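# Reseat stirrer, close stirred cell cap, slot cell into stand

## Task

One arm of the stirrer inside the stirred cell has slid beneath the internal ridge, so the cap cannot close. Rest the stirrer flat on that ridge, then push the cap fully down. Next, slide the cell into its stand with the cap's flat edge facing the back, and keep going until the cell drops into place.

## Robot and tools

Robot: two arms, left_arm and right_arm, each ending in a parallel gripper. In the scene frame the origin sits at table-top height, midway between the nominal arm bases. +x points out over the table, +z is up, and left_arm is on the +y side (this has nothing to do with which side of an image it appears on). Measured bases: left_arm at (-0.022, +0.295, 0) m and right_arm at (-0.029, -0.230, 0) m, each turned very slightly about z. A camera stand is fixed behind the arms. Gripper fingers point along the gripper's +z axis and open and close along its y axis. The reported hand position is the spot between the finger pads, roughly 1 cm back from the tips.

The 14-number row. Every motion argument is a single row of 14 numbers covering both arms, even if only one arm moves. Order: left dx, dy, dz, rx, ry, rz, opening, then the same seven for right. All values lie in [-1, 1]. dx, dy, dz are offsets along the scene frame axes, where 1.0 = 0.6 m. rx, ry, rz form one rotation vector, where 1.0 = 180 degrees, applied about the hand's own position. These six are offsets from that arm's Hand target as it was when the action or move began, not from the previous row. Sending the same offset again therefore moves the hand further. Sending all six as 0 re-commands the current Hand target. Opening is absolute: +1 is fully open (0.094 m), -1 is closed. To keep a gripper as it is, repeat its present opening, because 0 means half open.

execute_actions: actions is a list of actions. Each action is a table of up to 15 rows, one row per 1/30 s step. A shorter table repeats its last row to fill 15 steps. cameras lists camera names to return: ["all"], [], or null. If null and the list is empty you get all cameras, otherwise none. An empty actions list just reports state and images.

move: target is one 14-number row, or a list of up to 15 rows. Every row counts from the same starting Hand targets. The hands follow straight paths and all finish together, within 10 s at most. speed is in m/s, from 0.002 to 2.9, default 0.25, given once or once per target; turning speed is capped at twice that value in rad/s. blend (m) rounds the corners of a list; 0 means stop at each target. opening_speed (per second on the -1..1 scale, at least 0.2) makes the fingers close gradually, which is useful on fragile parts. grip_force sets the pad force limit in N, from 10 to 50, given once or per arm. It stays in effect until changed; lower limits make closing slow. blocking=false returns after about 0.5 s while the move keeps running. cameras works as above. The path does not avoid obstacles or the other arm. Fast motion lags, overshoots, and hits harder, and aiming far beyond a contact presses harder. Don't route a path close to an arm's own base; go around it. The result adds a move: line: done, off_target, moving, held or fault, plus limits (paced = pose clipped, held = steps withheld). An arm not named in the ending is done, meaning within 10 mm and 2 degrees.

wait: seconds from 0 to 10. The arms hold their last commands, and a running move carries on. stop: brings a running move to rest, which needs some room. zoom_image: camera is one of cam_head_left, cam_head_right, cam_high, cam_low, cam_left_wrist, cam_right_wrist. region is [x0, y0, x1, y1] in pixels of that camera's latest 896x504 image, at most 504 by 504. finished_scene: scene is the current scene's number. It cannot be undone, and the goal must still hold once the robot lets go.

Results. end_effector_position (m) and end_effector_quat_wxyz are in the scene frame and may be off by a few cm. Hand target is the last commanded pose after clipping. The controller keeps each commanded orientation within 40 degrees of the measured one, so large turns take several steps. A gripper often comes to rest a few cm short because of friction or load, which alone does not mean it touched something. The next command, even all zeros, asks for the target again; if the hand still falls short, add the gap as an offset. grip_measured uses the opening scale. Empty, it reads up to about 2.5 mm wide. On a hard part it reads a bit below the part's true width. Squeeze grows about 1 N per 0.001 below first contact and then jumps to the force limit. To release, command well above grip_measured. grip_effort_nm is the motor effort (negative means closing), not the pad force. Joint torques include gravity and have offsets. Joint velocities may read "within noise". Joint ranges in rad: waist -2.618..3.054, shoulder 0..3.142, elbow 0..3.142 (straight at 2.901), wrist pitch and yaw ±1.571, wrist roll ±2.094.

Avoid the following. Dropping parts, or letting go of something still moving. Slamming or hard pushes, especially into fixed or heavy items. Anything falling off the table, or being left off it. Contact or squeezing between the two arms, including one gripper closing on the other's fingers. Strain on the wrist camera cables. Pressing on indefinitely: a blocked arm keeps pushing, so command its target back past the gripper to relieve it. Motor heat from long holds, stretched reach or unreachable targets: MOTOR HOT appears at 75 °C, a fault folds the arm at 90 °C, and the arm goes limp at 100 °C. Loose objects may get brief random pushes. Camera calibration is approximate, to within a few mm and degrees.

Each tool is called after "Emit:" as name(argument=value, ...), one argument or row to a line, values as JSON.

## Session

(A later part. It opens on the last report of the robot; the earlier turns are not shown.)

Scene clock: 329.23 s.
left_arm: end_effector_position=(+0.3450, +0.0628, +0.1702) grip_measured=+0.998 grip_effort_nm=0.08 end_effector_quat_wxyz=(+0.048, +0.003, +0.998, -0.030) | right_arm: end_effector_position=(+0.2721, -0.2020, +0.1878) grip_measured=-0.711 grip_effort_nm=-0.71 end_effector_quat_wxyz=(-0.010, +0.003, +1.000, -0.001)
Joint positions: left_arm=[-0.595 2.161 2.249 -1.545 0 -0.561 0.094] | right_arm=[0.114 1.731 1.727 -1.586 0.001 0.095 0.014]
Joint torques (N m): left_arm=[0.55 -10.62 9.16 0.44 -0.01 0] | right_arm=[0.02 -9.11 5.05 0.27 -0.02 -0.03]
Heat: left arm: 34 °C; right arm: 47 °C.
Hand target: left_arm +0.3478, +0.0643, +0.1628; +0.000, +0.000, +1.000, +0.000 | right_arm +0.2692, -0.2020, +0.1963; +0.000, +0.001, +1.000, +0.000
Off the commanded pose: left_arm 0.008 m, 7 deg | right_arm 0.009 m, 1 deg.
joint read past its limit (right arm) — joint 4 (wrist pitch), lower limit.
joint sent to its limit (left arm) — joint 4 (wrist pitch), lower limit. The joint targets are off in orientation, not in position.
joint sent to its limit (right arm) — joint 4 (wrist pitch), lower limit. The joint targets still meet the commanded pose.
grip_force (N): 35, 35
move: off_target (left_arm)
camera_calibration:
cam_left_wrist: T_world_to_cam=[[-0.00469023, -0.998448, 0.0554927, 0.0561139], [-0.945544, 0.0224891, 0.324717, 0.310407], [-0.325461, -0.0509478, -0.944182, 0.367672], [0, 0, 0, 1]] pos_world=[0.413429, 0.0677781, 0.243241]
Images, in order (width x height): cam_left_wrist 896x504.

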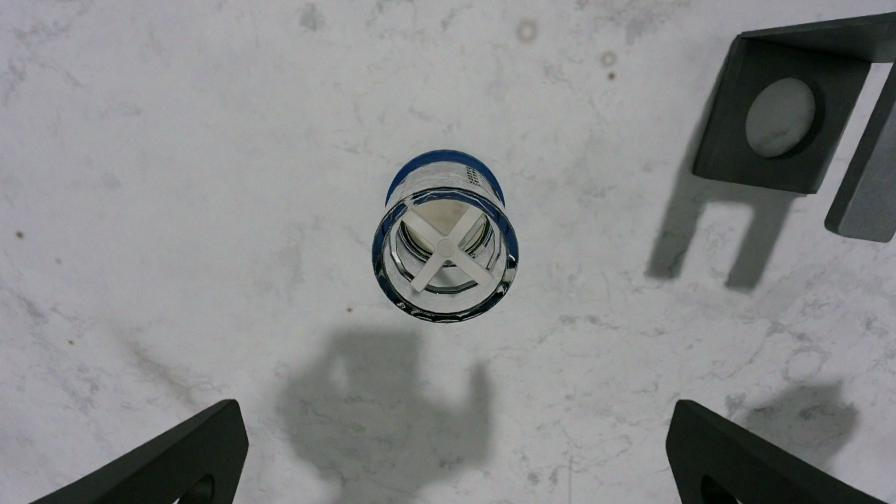

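Emit:
execute_actions(
  actions=[
    [[0,0,0,0,0,0,0.1,0,0,0,0,0,0,-1]],
  ],
  cameras=["cam_low","cam_left_wrist","cam_high","cam_head_left"],
)

Emit:
zoom_image(
  camera="cam_low",
  region=[500, 40, 680, 250],
)

Emit:
zoom_image(
  camera="cam_high",
  region=[340, 100, 480, 260],
)

Scene clock: 354.17 s.
left_arm: end_effector_position=(+0.3450, +0.0628, +0.1702) grip_measured=+0.102 grip_effort_nm=-0.11 end_effector_quat_wxyz=(+0.048, +0.003, +0.998, -0.030) | right_arm: end_effector_position=(+0.2721, -0.2020, +0.1878) grip_measured=-0.711 grip_effort_nm=-0.71 end_effector_quat_wxyz=(-0.010, +0.003, +1.000, -0.001)
Joint positions: left_arm=[-0.595 2.161 2.249 -1.545 0 -0.561 0.052] | right_arm=[0.114 1.731 1.727 -1.586 0.001 0.095 0.014]
Joint torques (N m): left_arm=[0.53 -10.58 9.14 0.46 -0.02 0.01] | right_arm=[0.01 -9.25 4.98 0.25 0.03 -0.05]
Heat: left arm: 34 °C; right arm: 45 °C.
Hand target: left_arm +0.3478, +0.0643, +0.1628; +0.000, +0.000, +1.000, +0.000 | right_arm +0.2692, -0.2020, +0.1963; +0.000, +0.001, +1.000, +0.000
Off the commanded pose: left_arm 0.008 m, 7 deg | right_arm 0.009 m, 1 deg.
joint read past its limit (right arm) — joint 4 (wrist pitch), lower limit.
joint sent to its limit (left arm) — joint 4 (wrist pitch), lower limit. The joint targets are off in orientation, not in position.
joint sent to its limit (right arm) — joint 4 (wrist pitch), lower limit. The joint targets still meet the commanded pose.
grip_force (N): 35, 35
camera_calibration:
cam_left_wrist: T_world_to_cam=[[-0.00469023, -0.998448, 0.0554927, 0.0561139], [-0.945544, 0.0224891, 0.324717, 0.310407], [-0.325461, -0.0509478, -0.944182, 0.367672], [0, 0, 0, 1]] pos_world=[0.413429, 0.0677781, 0.243241]
Images, in order (width x height): cam_head_left 896x504, cam_high 896x504, cam_low 896x504, cam_left_wrist 896x504.

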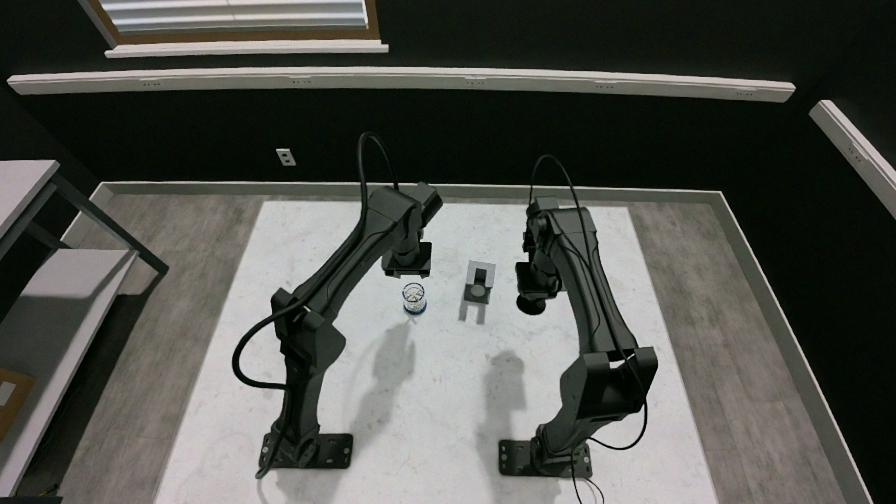

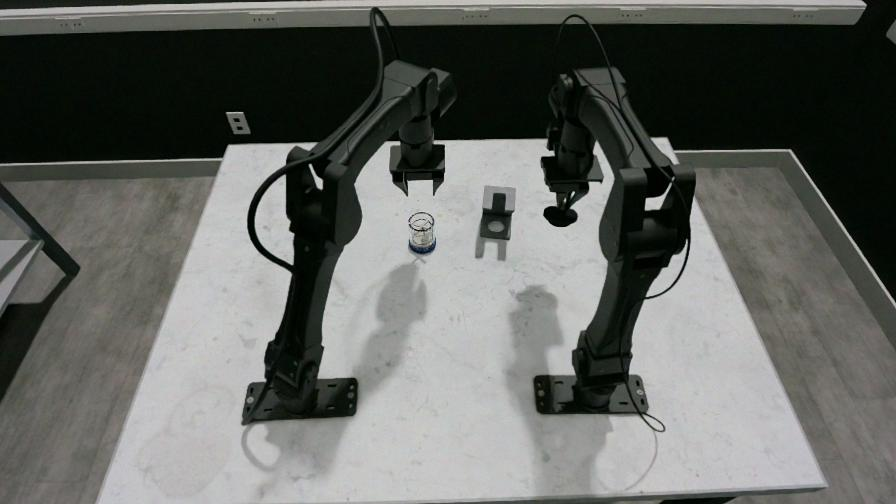

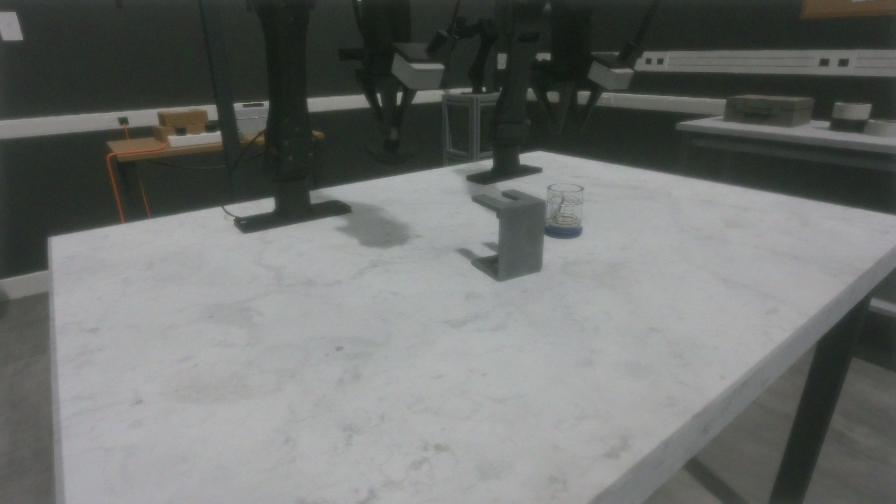

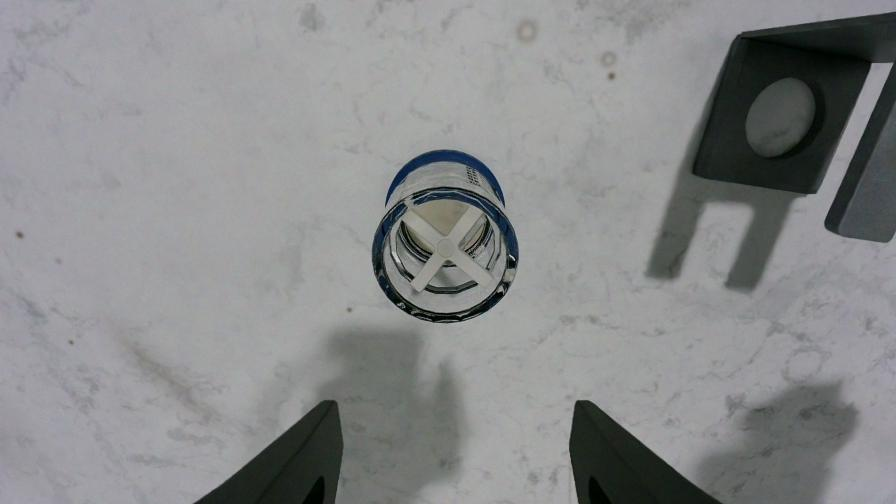

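Scaled by 2.400 from the camera's 896x504 image, which has a finer 1280x720 frame.

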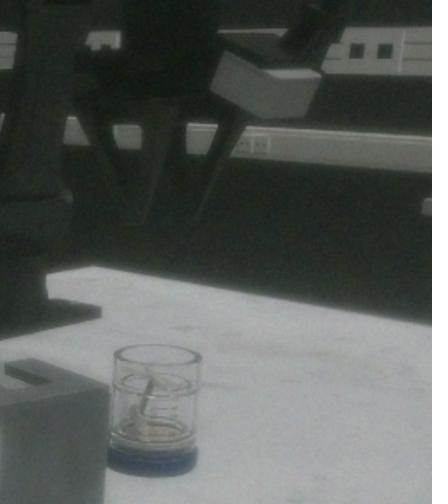

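Scaled by 3.150 from the camera's 896x504 image, which has a finer 1280x720 frame.

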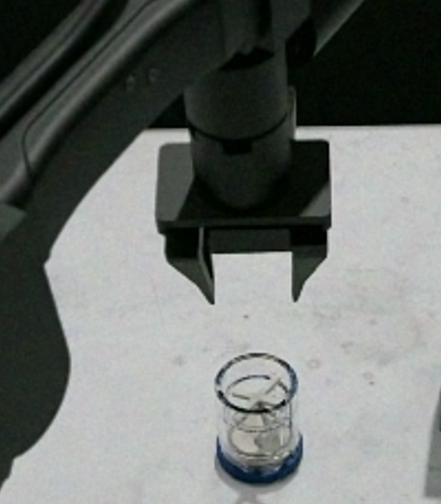

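Emit:
move(
  target=[0.015,-0.007,-0.1,0,0,0,-0.4,0,0,0,0,0,0,-1],
  speed=0.08,
  cameras=["cam_left_wrist","cam_low"],
)

Emit:
zoom_image(
  camera="cam_low",
  region=[500, 90, 640, 250],
)

Scene clock: 384.13 s.
left_arm: end_effector_position=(+0.3562, +0.0564, +0.1202) grip_measured=-0.398 grip_effort_nm=-0.11 end_effector_quat_wxyz=(+0.017, +0.002, +1.000, -0.011) | right_arm: end_effector_position=(+0.2721, -0.2020, +0.1878) grip_measured=-0.711 grip_effort_nm=-0.71 end_effector_quat_wxyz=(-0.010, +0.003, +1.000, -0.001)
Joint positions: left_arm=[-0.594 2.267 2.223 -1.486 0 -0.561 0.028] | right_arm=[0.114 1.731 1.727 -1.586 0.001 0.095 0.014]
Joint torques (N m): left_arm=[0.69 -11.44 6.17 0.52 -0.02 0.03] | right_arm=[0.08 -9.2 4.98 0.23 -0.03 -0.02]
Heat: left arm: 34 °C; right arm: 45 °C.
Hand target: left_arm +0.3568, +0.0599, +0.1028; +0.000, +0.000, +1.000, +0.000 | right_arm +0.2692, -0.2020, +0.1963; +0.000, +0.001, +1.000, +0.000
Off the commanded pose: left_arm 0.018 m, 2 deg | right_arm 0.009 m, 1 deg.
joint read past its limit (right arm) — joint 4 (wrist pitch), lower limit.
joint sent to its limit (right arm) — joint 4 (wrist pitch), lower limit. The joint targets still meet the commanded pose.
grip_force (N): 35, 35
move: off_target (left_arm)
camera_calibration:
cam_left_wrist: T_world_to_cam=[[-0.000964277, -0.99985, 0.0172757, 0.0559689], [-0.923962, 0.0074985, 0.38241, 0.323643], [-0.382483, -0.0155934, -0.923831, 0.339676], [0, 0, 0, 1]] pos_world=[0.429008, 0.0588304, 0.189072]
Images, in order (width x height): cam_low 896x504, cam_left_wrist 896x504.

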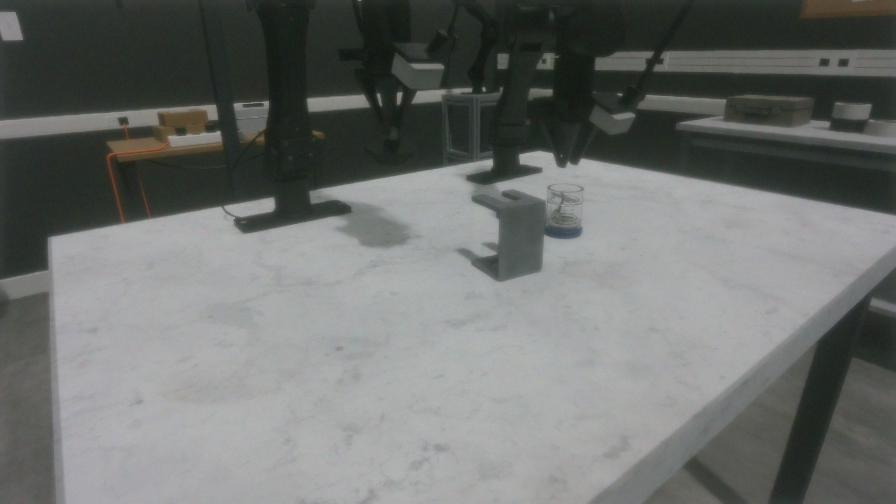

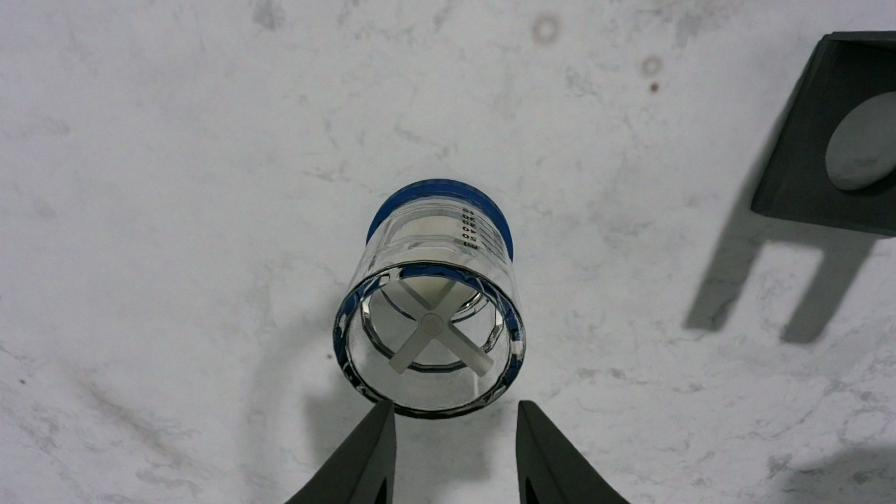

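Scaled by 3.150 from the camera's 896x504 image, which has a finer 1280x720 frame.

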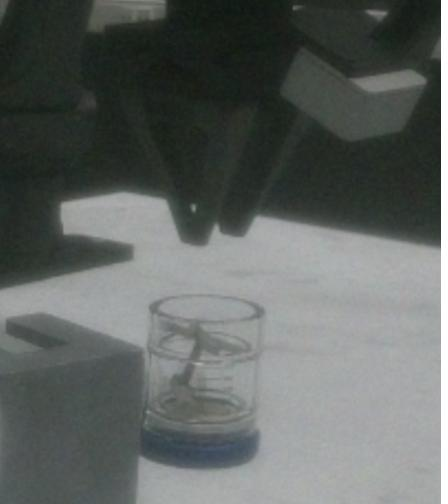

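Emit:
move(
  target=[-0.001,0.01,-0.041,0,0,0,-0.48,0,0,0,0,0,0,-1],
  speed=0.05,
  cameras=["cam_left_wrist","cam_low"],
)

Emit:
zoom_image(
  camera="cam_low",
  region=[500, 90, 640, 250],
)

Scene clock: 397.60 s.
left_arm: end_effector_position=(+0.3572, +0.0620, +0.0838) grip_measured=-0.478 grip_effort_nm=-0.11 end_effector_quat_wxyz=(+0.006, -0.001, +1.000, -0.004) | right_arm: end_effector_position=(+0.2721, -0.2020, +0.1878) grip_measured=-0.711 grip_effort_nm=-0.71 end_effector_quat_wxyz=(-0.010, +0.003, +1.000, -0.001)
Joint positions: left_arm=[-0.582 2.267 2.078 -1.368 0 -0.556 0.025] | right_arm=[0.114 1.731 1.727 -1.586 0.001 0.095 0.014]
Joint torques (N m): left_arm=[0.58 -14.11 5.9 0.42 -0.02 0.12] | right_arm=[0.08 -9.14 5.01 0.28 -0.03 -0.04]
Heat: left arm: 35 °C; right arm: 44 °C.
Hand target: left_arm +0.3563, +0.0660, +0.0782; +0.000, +0.000, +1.000, +0.000 | right_arm +0.2692, -0.2020, +0.1963; +0.000, +0.001, +1.000, +0.000
Off the commanded pose: left_arm 0.007 m, 1 deg | right_arm 0.009 m, 1 deg.
joint read past its limit (right arm) — joint 4 (wrist pitch), lower limit.
joint sent to its limit (right arm) — joint 4 (wrist pitch), lower limit. The joint targets still meet the commanded pose.
grip_force (N): 35, 35
move: done
camera_calibration:
cam_left_wrist: T_world_to_cam=[[0.00570892, -0.999979, 0.00297076, 0.0610105], [-0.915099, -0.00402647, 0.40321, 0.334156], [-0.40319, -0.00502043, -0.915103, 0.312491], [0, 0, 0, 1]] pos_world=[0.431431, 0.0639236, 0.151045]
Images, in order (width x height): cam_low 896x504, cam_left_wrist 896x504.

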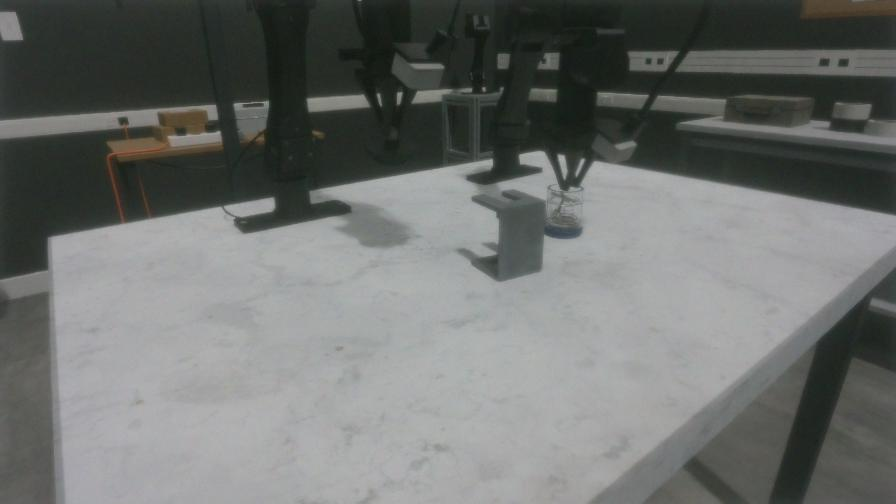

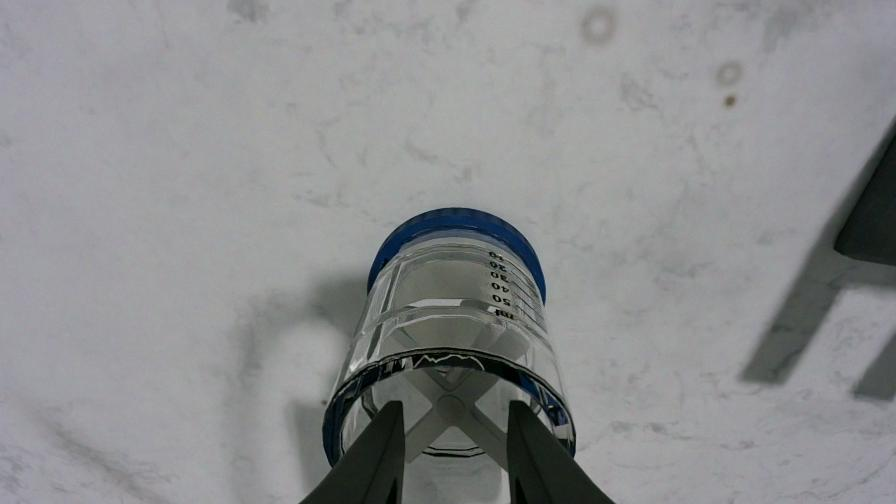

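Scaled by 3.150 from the camera's 896x504 image, which has a finer 1280x720 frame.

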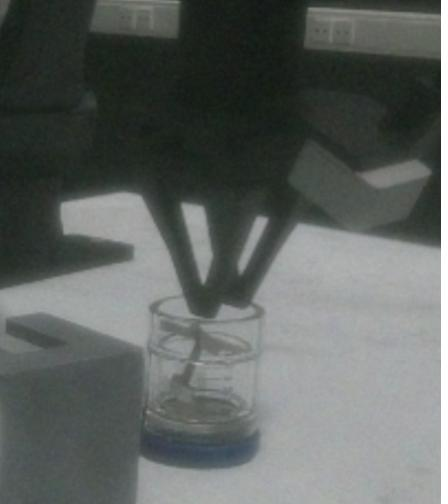

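Emit:
move(
  target=[-0.004,0.0,-0.02,0,0,0,-0.48,0,0,0,0,0,0,-1],
  speed=0.04,
  cameras=["cam_left_wrist","cam_low"],
)

Emit:
zoom_image(
  camera="cam_low",
  region=[500, 90, 640, 250],
)

Emit:
zoom_image(
  camera="cam_left_wrist",
  region=[300, 300, 600, 504],
)

Scene clock: 405.53 s.
left_arm: end_effector_position=(+0.3571, +0.0613, +0.0710) grip_measured=-0.478 grip_effort_nm=-0.11 end_effector_quat_wxyz=(+0.005, -0.001, +1.000, -0.006) | right_arm: end_effector_position=(+0.2721, -0.2020, +0.1878) grip_measured=-0.711 grip_effort_nm=-0.71 end_effector_quat_wxyz=(-0.010, +0.003, +1.000, -0.001)
Joint positions: left_arm=[-0.582 2.267 2.028 -1.317 0.004 -0.556 0.025] | right_arm=[0.114 1.731 1.727 -1.586 0.001 0.095 0.014]
Joint torques (N m): left_arm=[0.28 -14.93 4.75 0.45 -0.07 0.05] | right_arm=[0.16 -9.2 4.92 0.26 -0.02 0]
Heat: left arm: 36 °C; right arm: 44 °C.
Hand target: left_arm +0.3538, +0.0661, +0.0662; +0.000, +0.000, +1.000, +0.001 | right_arm +0.2692, -0.2020, +0.1963; +0.000, +0.001, +1.000, +0.000
Off the commanded pose: left_arm 0.007 m, 1 deg | right_arm 0.009 m, 1 deg.
joint read past its limit (right arm) — joint 4 (wrist pitch), lower limit.
joint sent to its limit (right arm) — joint 4 (wrist pitch), lower limit. The joint targets still meet the commanded pose.
grip_force (N): 35, 35
move: done
camera_calibration:
cam_left_wrist: T_world_to_cam=[[0.005287, -0.999967, 0.00620708, 0.0601864], [-0.914302, -0.00231995, 0.405028, 0.338789], [-0.405, -0.00781652, -0.914283, 0.301473], [0, 0, 0, 1]] pos_world=[0.431534, 0.0633268, 0.138039]
Images, in order (width x height): cam_low 896x504, cam_left_wrist 896x504.

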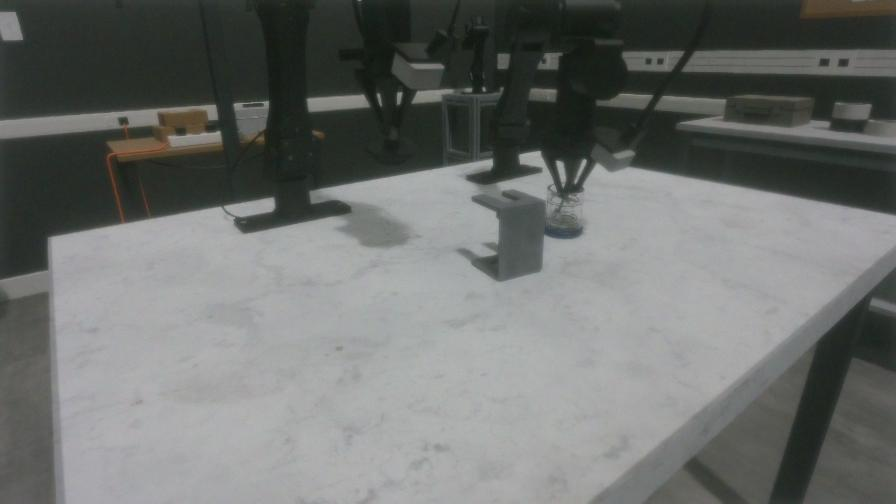

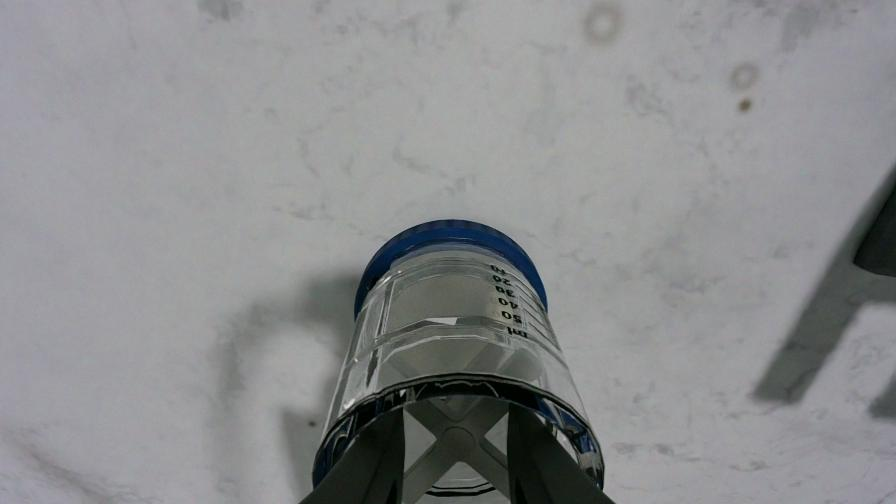

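Scaled by 3.150 from the camera's 896x504 image, which has a finer 1280x720 frame.

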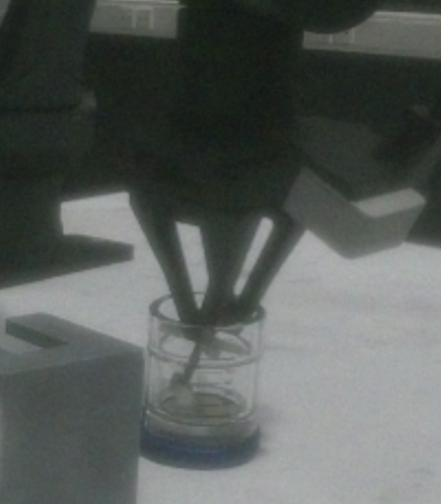

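Scaled by 1.680 from the camera's 896x504 image, which has a finer 1280x720 frame.

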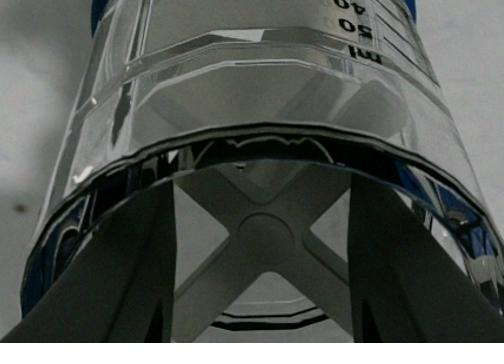

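Emit:
move(
  target=[-0.01,0.0,-0.009,0,0,0,-0.48,0,0,0,0,0,0,-1],
  speed=0.04,
  cameras=["cam_left_wrist","cam_low"],
)

Emit:
zoom_image(
  camera="cam_left_wrist",
  region=[300, 300, 600, 504],
)

Scene clock: 415.87 s.
left_arm: end_effector_position=(+0.3535, +0.0632, +0.0707) grip_measured=-0.478 grip_effort_nm=-0.11 end_effector_quat_wxyz=(+0.009, -0.001, +1.000, -0.009) | right_arm: end_effector_position=(+0.2721, -0.2020, +0.1878) grip_measured=-0.711 grip_effort_nm=-0.71 end_effector_quat_wxyz=(-0.010, +0.003, +1.000, -0.001)
Joint positions: left_arm=[-0.582 2.234 1.973 -1.284 0.005 -0.556 0.025] | right_arm=[0.114 1.731 1.727 -1.586 0.001 0.095 0.014]
Joint torques (N m): left_arm=[-0.44 -13.91 4.33 0.53 -0.04 -0.02] | right_arm=[0.13 -9.17 5.19 0.23 -0.01 -0.02]
Heat: left arm: 38 °C; right arm: 44 °C.
Hand target: left_arm +0.3479, +0.0660, +0.0609; +0.000, +0.000, +1.000, +0.000 | right_arm +0.2692, -0.2020, +0.1963; +0.000, +0.001, +1.000, +0.000
Off the commanded pose: left_arm 0.012 m, 2 deg | right_arm 0.009 m, 1 deg.
joint read past its limit (right arm) — joint 4 (wrist pitch), lower limit.
joint sent to its limit (right arm) — joint 4 (wrist pitch), lower limit. The joint targets still meet the commanded pose.
grip_force (N): 35, 35
move: off_target (left_arm)
camera_calibration:
cam_left_wrist: T_world_to_cam=[[0.00521633, -0.999905, 0.0127907, 0.0617283], [-0.917716, 0.000293866, 0.397237, 0.337237], [-0.397203, -0.0138104, -0.917627, 0.297725], [0, 0, 0, 1]] pos_world=[0.427423, 0.065735, 0.138448]
Images, in order (width x height): cam_low 896x504, cam_left_wrist 896x504.

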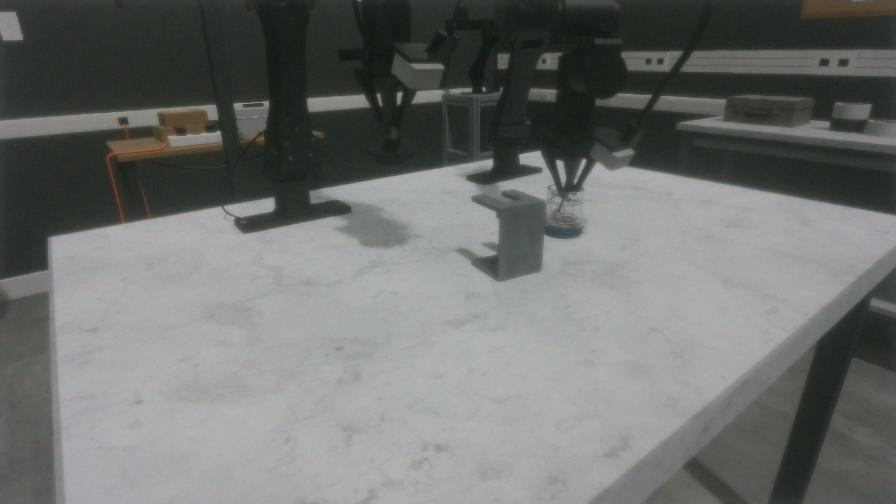

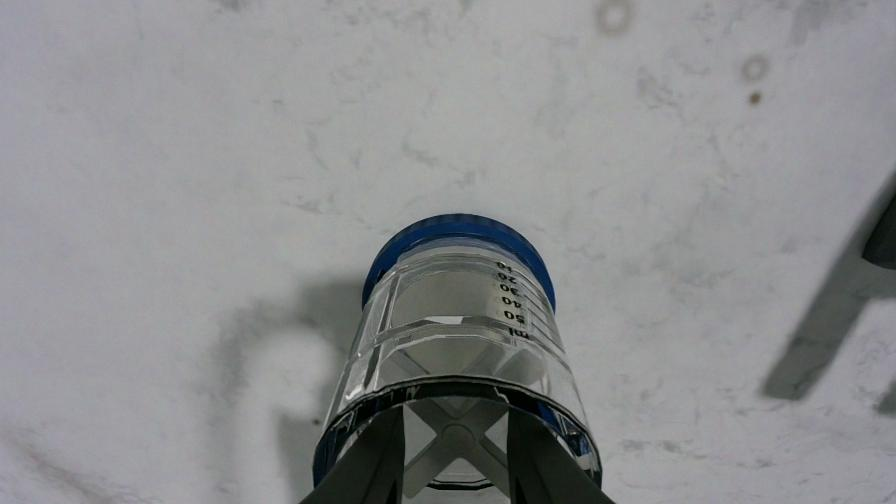

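Scaled by 1.680 from the camera's 896x504 image, which has a finer 1280x720 frame.

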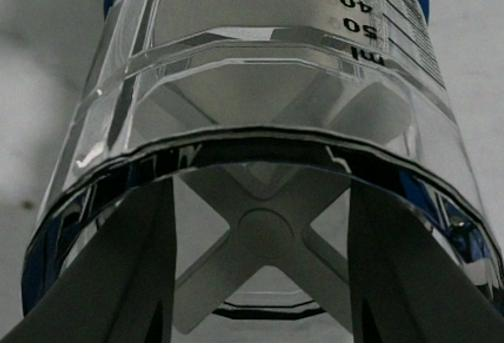

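Emit:
move(
  target=[0,0.0,-0.012,0,0,0,-0.52,0,0,0,0,0,0,-1],
  speed=0.04,
  cameras=["cam_left_wrist","cam_low"],
)

Emit:
zoom_image(
  camera="cam_left_wrist",
  region=[300, 300, 600, 504],
)

Emit:
zoom_image(
  camera="cam_low",
  region=[520, 140, 620, 250],
)

Scene clock: 427.67 s.
left_arm: end_effector_position=(+0.3600, +0.0581, +0.0701) grip_measured=-0.518 grip_effort_nm=-0.11 end_effector_quat_wxyz=(+0.026, -0.001, +0.999, -0.022) | right_arm: end_effector_position=(+0.2721, -0.2020, +0.1878) grip_measured=-0.711 grip_effort_nm=-0.71 end_effector_quat_wxyz=(-0.010, +0.003, +1.000, -0.001)
Joint positions: left_arm=[-0.582 2.224 1.951 -1.232 0.01 -0.556 0.023] | right_arm=[0.114 1.731 1.727 -1.586 0.001 0.095 0.014]
Joint torques (N m): left_arm=[-0.36 -12.92 4.27 0.33 -0.15 -0.02] | right_arm=[0.1 -9.06 4.9 0.26 0 -0.02]
Heat: left arm: 38 °C; right arm: 44 °C.
Hand target: left_arm +0.3479, +0.0660, +0.0536; +0.000, +0.000, +1.000, +0.000 | right_arm +0.2692, -0.2020, +0.1963; +0.000, +0.001, +1.000, +0.000
Off the commanded pose: left_arm 0.022 m, 4 deg | right_arm 0.009 m, 1 deg.
joint read past its limit (right arm) — joint 4 (wrist pitch), lower limit.
joint sent to its limit (right arm) — joint 4 (wrist pitch), lower limit. The joint targets still meet the commanded pose.
grip_force (N): 35, 35
move: off_target (left_arm)
camera_calibration:
cam_left_wrist: T_world_to_cam=[[0.00371146, -0.999243, 0.0387199, 0.0552935], [-0.930311, 0.0107506, 0.366615, 0.349478], [-0.366754, -0.0373822, -0.929567, 0.290831], [0, 0, 0, 1]] pos_world=[0.431582, 0.0623665, 0.140082]
Images, in order (width x height): cam_low 896x504, cam_left_wrist 896x504.

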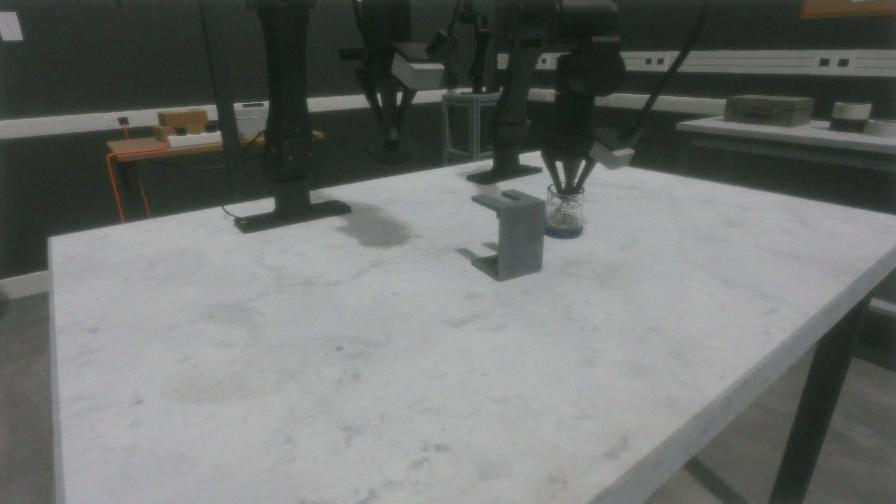

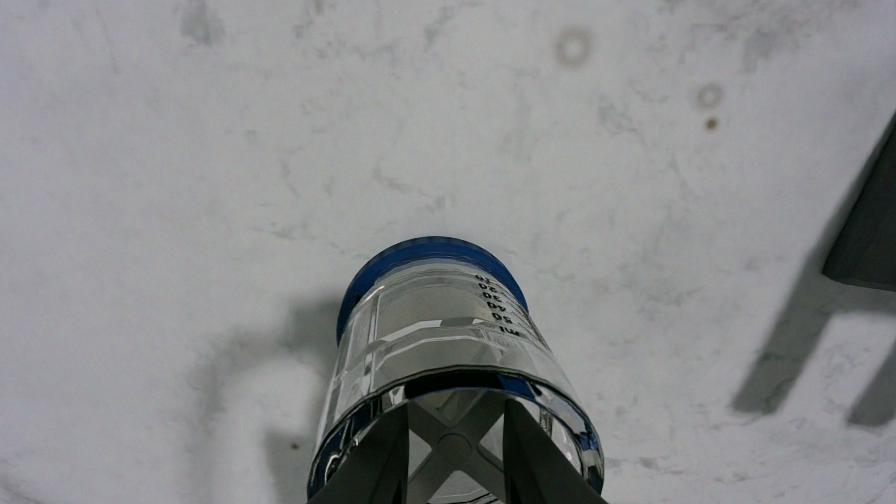

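Scaled by 1.680 from the camera's 896x504 image, which has a finer 1280x720 frame.

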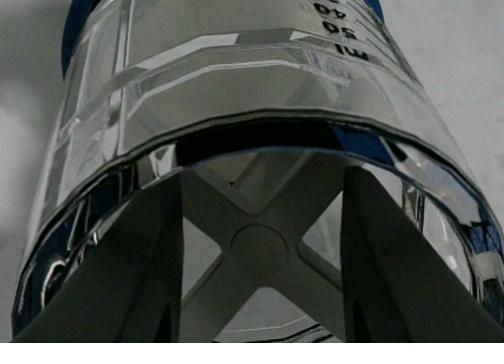

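Scaled by 4.582 from the camera's 896x504 image, which has a finer 1280x720 frame.

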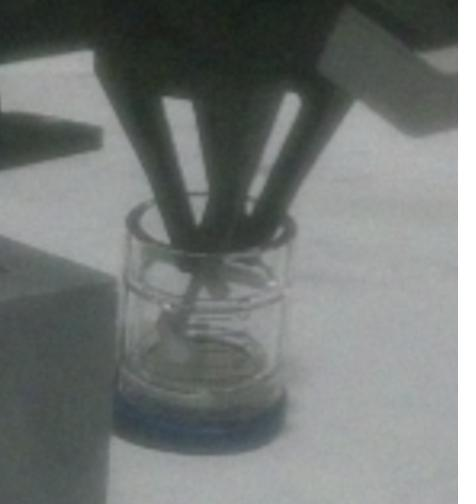

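Emit:
move(
  target=[0.0,0.0,0.05,0,0,0,-0.43,0,0,0,0,0,0,-1],
  speed=0.04,
  cameras=["cam_left_wrist"],
)

Emit:
zoom_image(
  camera="cam_left_wrist",
  region=[300, 300, 600, 504],
)

Scene clock: 454.37 s.
left_arm: end_effector_position=(+0.3475, +0.0658, +0.0826) grip_measured=-0.432 grip_effort_nm=0.09 end_effector_quat_wxyz=(+0.001, -0.001, +1.000, -0.006) | right_arm: end_effector_position=(+0.2721, -0.2020, +0.1878) grip_measured=-0.711 grip_effort_nm=-0.71 end_effector_quat_wxyz=(-0.010, +0.003, +1.000, -0.001)
Joint positions: left_arm=[-0.582 2.224 2.003 -1.343 0.01 -0.556 0.027] | right_arm=[0.114 1.731 1.727 -1.586 0.001 0.095 0.014]
Joint torques (N m): left_arm=[-0.4 -13.14 9.31 0.22 -0.13 -0.02] | right_arm=[0.03 -9.14 5.08 0.28 -0.05 -0.06]
Heat: left arm: 40 °C; right arm: 44 °C.
Hand target: left_arm +0.3478, +0.0660, +0.0835; -0.001, +0.000, +1.000, +0.000 | right_arm +0.2692, -0.2020, +0.1963; +0.000, +0.001, +1.000, +0.000
Off the commanded pose: left_arm 0.001 m, 1 deg | right_arm 0.009 m, 1 deg.
joint read past its limit (right arm) — joint 4 (wrist pitch), lower limit.
joint sent to its limit (right arm) — joint 4 (wrist pitch), lower limit. The joint targets still meet the commanded pose.
grip_force (N): 35, 35
move: done
camera_calibration:
cam_left_wrist: T_world_to_cam=[[0.00493211, -0.99996, 0.00744179, 0.0647325], [-0.910693, -0.00141762, 0.413082, 0.323255], [-0.413055, -0.00881455, -0.910663, 0.310801], [0, 0, 0, 1]] pos_world=[0.422445, 0.0679277, 0.149022]
Images, in order (width x height): cam_left_wrist 896x504.

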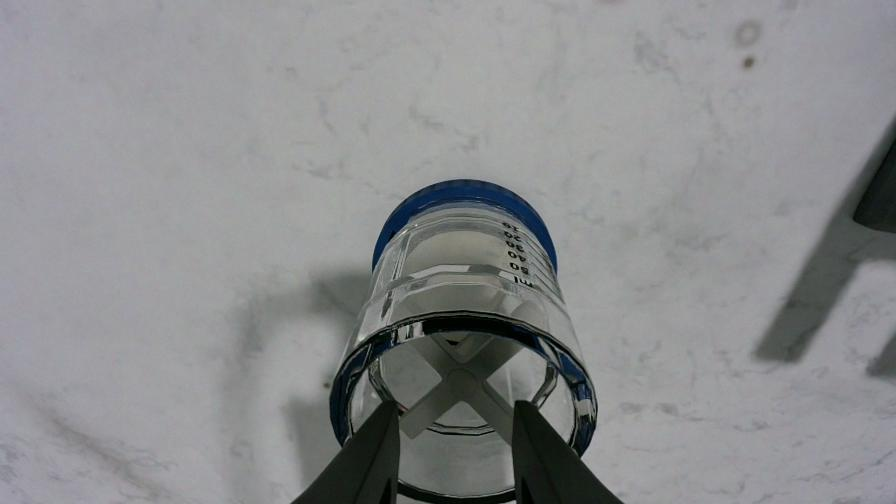

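Scaled by 1.680 from the camera's 896x504 image, which has a finer 1280x720 frame.

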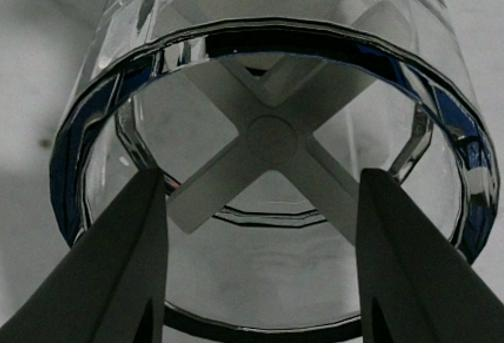

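Emit:
move(
  target=[-0.004,-0.002,-0.022,0,0,0,-0.43,0,0,0,0,0,0,-1],
  speed=0.04,
  cameras=["cam_left_wrist"],
)

Emit:
zoom_image(
  camera="cam_left_wrist",
  region=[300, 300, 600, 504],
)

Scene clock: 573.97 s.
left_arm: end_effector_position=(+0.3487, +0.0639, +0.0764) grip_measured=-0.432 grip_effort_nm=0.09 end_effector_quat_wxyz=(+0.004, +0.000, +1.000, -0.008) | right_arm: end_effector_position=(+0.2721, -0.2020, +0.1878) grip_measured=-0.711 grip_effort_nm=-0.71 end_effector_quat_wxyz=(-0.010, +0.003, +1.000, -0.001)
Joint positions: left_arm=[-0.585 2.224 1.978 -1.31 0.01 -0.556 0.027] | right_arm=[0.114 1.731 1.727 -1.586 0.001 0.095 0.014]
Joint torques (N m): left_arm=[-0.66 -13.61 5.86 0.49 -0.11 -0.1] | right_arm=[0.06 -9.03 5.01 0.24 -0.02 -0.04]
Heat: left arm: 43 °C; right arm: 44 °C.
Hand target: left_arm +0.3455, +0.0648, +0.0704; +0.000, +0.000, +1.000, +0.000 | right_arm +0.2692, -0.2020, +0.1963; +0.000, +0.001, +1.000, +0.000
Off the commanded pose: left_arm 0.007 m, 1 deg | right_arm 0.009 m, 1 deg.
joint read past its limit (right arm) — joint 4 (wrist pitch), lower limit.
joint sent to its limit (right arm) — joint 4 (wrist pitch), lower limit. The joint targets still meet the commanded pose.
grip_force (N): 35, 35
move: done
camera_calibration:
cam_left_wrist: T_world_to_cam=[[0.00257991, -0.999929, 0.011665, 0.0633603], [-0.913502, 0.00238907, 0.406828, 0.32816], [-0.406827, -0.0117056, -0.91343, 0.303881], [0, 0, 0, 1]] pos_world=[0.423238, 0.0661289, 0.143331]
Images, in order (width x height): cam_left_wrist 896x504.

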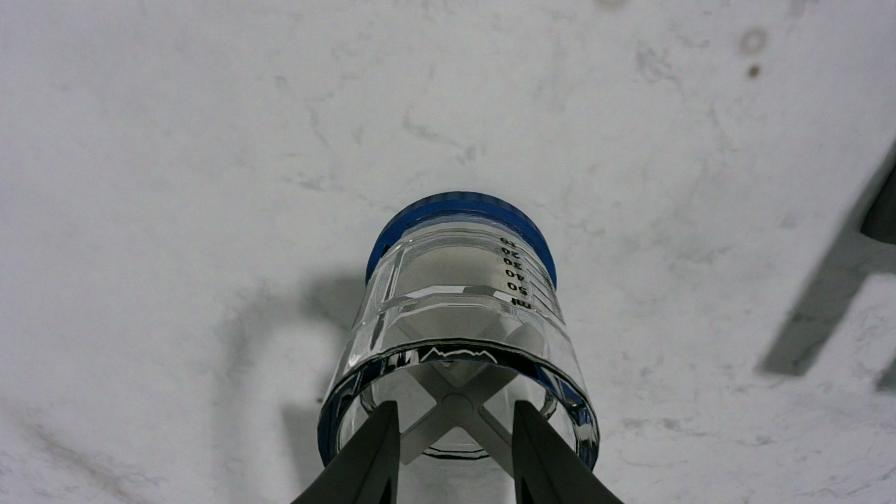

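Scaled by 1.680 from the camera's 896x504 image, which has a finer 1280x720 frame.

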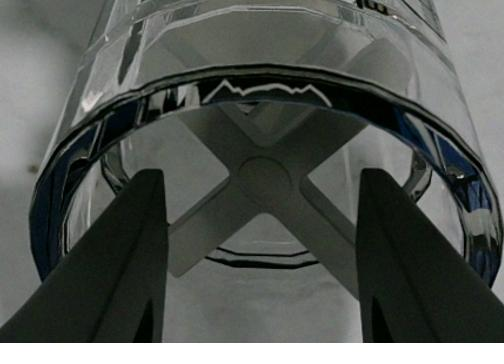

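Emit:
move(
  target=[-0.008,0.000,0.0,0,0,0,-0.43,0,0,0,0,0,0,-1],
  speed=0.04,
  cameras=["cam_left_wrist"],
)

Emit:
zoom_image(
  camera="cam_left_wrist",
  region=[300, 300, 600, 504],
)

Scene clock: 584.00 s.
left_arm: end_effector_position=(+0.3445, +0.0634, +0.0690) grip_measured=-0.432 grip_effort_nm=0.08 end_effector_quat_wxyz=(-0.001, +0.002, +1.000, -0.005) | right_arm: end_effector_position=(+0.2721, -0.2020, +0.1878) grip_measured=-0.711 grip_effort_nm=-0.71 end_effector_quat_wxyz=(-0.010, +0.003, +1.000, -0.001)
Joint positions: left_arm=[-0.591 2.224 1.949 -1.293 0.01 -0.558 0.027] | right_arm=[0.114 1.731 1.727 -1.586 0.001 0.095 0.014]
Joint torques (N m): left_arm=[-0.58 -15.27 5.78 0.39 -0.11 -0.12] | right_arm=[0.08 -9.17 5.03 0.25 -0.03 -0.03]
Heat: left arm: 44 °C; right arm: 44 °C.
Hand target: left_arm +0.3406, +0.0648, +0.0704; +0.000, +0.000, +1.000, +0.000 | right_arm +0.2692, -0.2020, +0.1963; +0.000, +0.001, +1.000, +0.000
Off the commanded pose: left_arm 0.004 m, 1 deg | right_arm 0.009 m, 1 deg.
joint read past its limit (right arm) — joint 4 (wrist pitch), lower limit.
joint sent to its limit (right arm) — joint 4 (wrist pitch), lower limit. The joint targets still meet the commanded pose.
grip_force (N): 35, 35
move: done
camera_calibration:
cam_left_wrist: T_world_to_cam=[[-0.000767673, -0.999987, 0.00497708, 0.0645631], [-0.909069, 0.00277153, 0.416636, 0.325069], [-0.416644, -0.00420467, -0.90906, 0.298082], [0, 0, 0, 1]] pos_world=[0.419754, 0.0649147, 0.135218]
Images, in order (width x height): cam_left_wrist 896x504.

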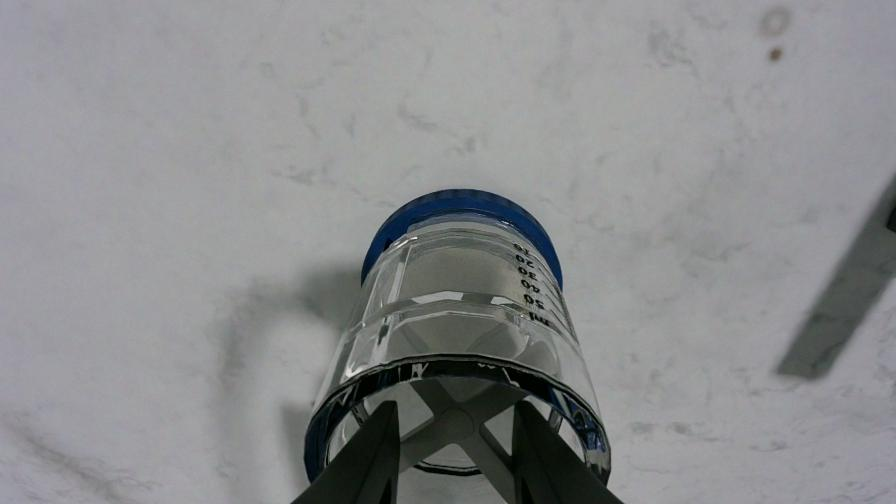

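Scaled by 1.680 from the camera's 896x504 image, which has a finer 1280x720 frame.

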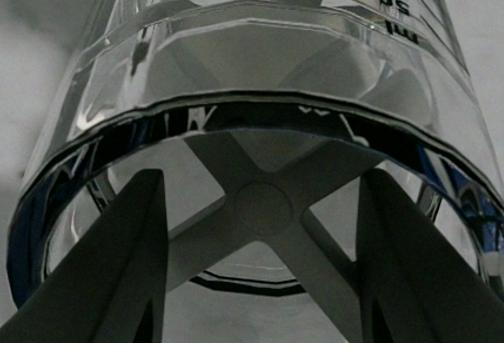

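Emit:
move(
  target=[-0.001,-0.002,-0.012,0,0,0,-0.43,0,0,0,0,0,0,-1],
  speed=0.04,
  cameras=["cam_left_wrist","cam_low"],
)

Emit:
zoom_image(
  camera="cam_left_wrist",
  region=[300, 300, 600, 504],
)

Emit:
zoom_image(
  camera="cam_low",
  region=[520, 140, 620, 250],
)

Scene clock: 596.60 s.
left_arm: end_effector_position=(+0.3446, +0.0623, +0.0649) grip_measured=-0.432 grip_effort_nm=0.07 end_effector_quat_wxyz=(+0.000, +0.002, +1.000, -0.006) | right_arm: end_effector_position=(+0.2721, -0.2020, +0.1878) grip_measured=-0.711 grip_effort_nm=-0.71 end_effector_quat_wxyz=(-0.010, +0.003, +1.000, -0.001)
Joint positions: left_arm=[-0.593 2.224 1.933 -1.273 0.01 -0.56 0.027] | right_arm=[0.114 1.731 1.727 -1.586 0.001 0.095 0.014]
Joint torques (N m): left_arm=[-0.81 -15.06 5.01 0.48 -0.12 -0.14] | right_arm=[0.09 -9.07 5.07 0.27 -0.02 0]
Heat: left arm: 45 °C; right arm: 45 °C.
Hand target: left_arm +0.3400, +0.0635, +0.0632; +0.000, +0.000, +1.000, +0.000 | right_arm +0.2692, -0.2020, +0.1963; +0.000, +0.001, +1.000, +0.000
Off the commanded pose: left_arm 0.005 m, 1 deg | right_arm 0.009 m, 1 deg.
joint read past its limit (right arm) — joint 4 (wrist pitch), lower limit.
joint sent to its limit (right arm) — joint 4 (wrist pitch), lower limit. The joint targets still meet the commanded pose.
grip_force (N): 35, 35
move: done
camera_calibration:
cam_left_wrist: T_world_to_cam=[[-0.00116614, -0.999976, 0.00679479, 0.0635118], [-0.910255, 0.00387482, 0.41403, 0.327371], [-0.414046, -0.00570217, -0.910238, 0.293653], [0, 0, 0, 1]] pos_world=[0.419651, 0.0639162, 0.131321]
Images, in order (width x height): cam_low 896x504, cam_left_wrist 896x504.

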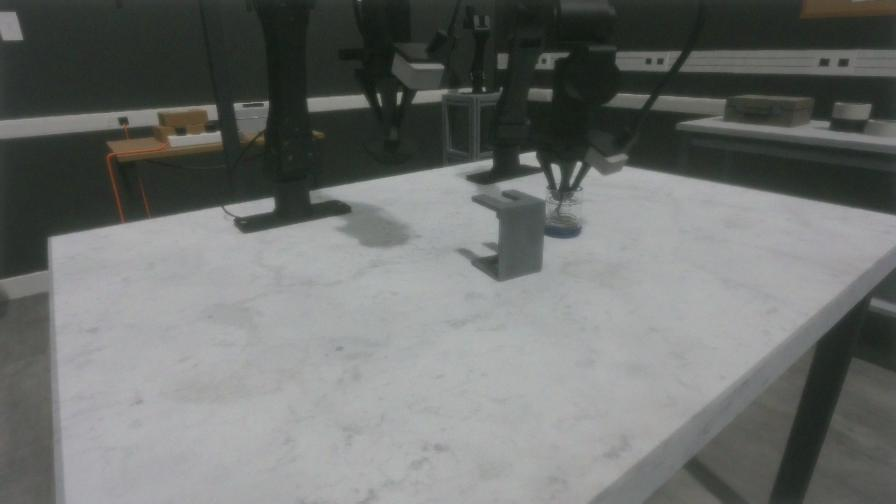

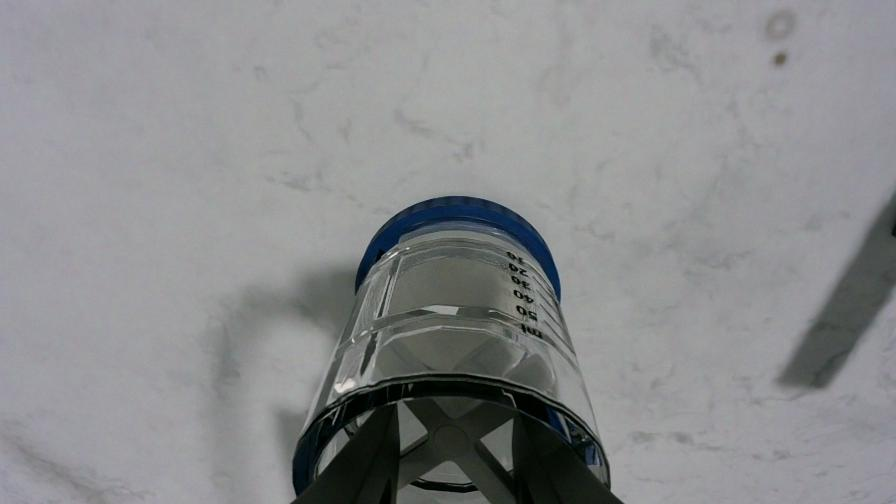

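Scaled by 1.680 from the camera's 896x504 image, which has a finer 1280x720 frame.

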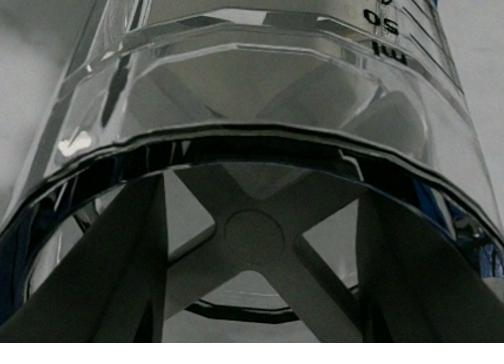

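Scaled by 4.582 from the camera's 896x504 image, which has a finer 1280x720 frame.

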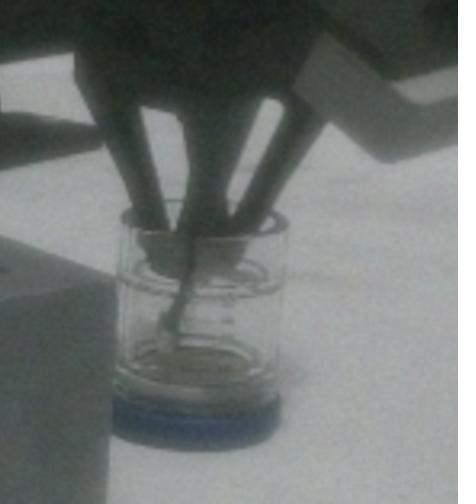

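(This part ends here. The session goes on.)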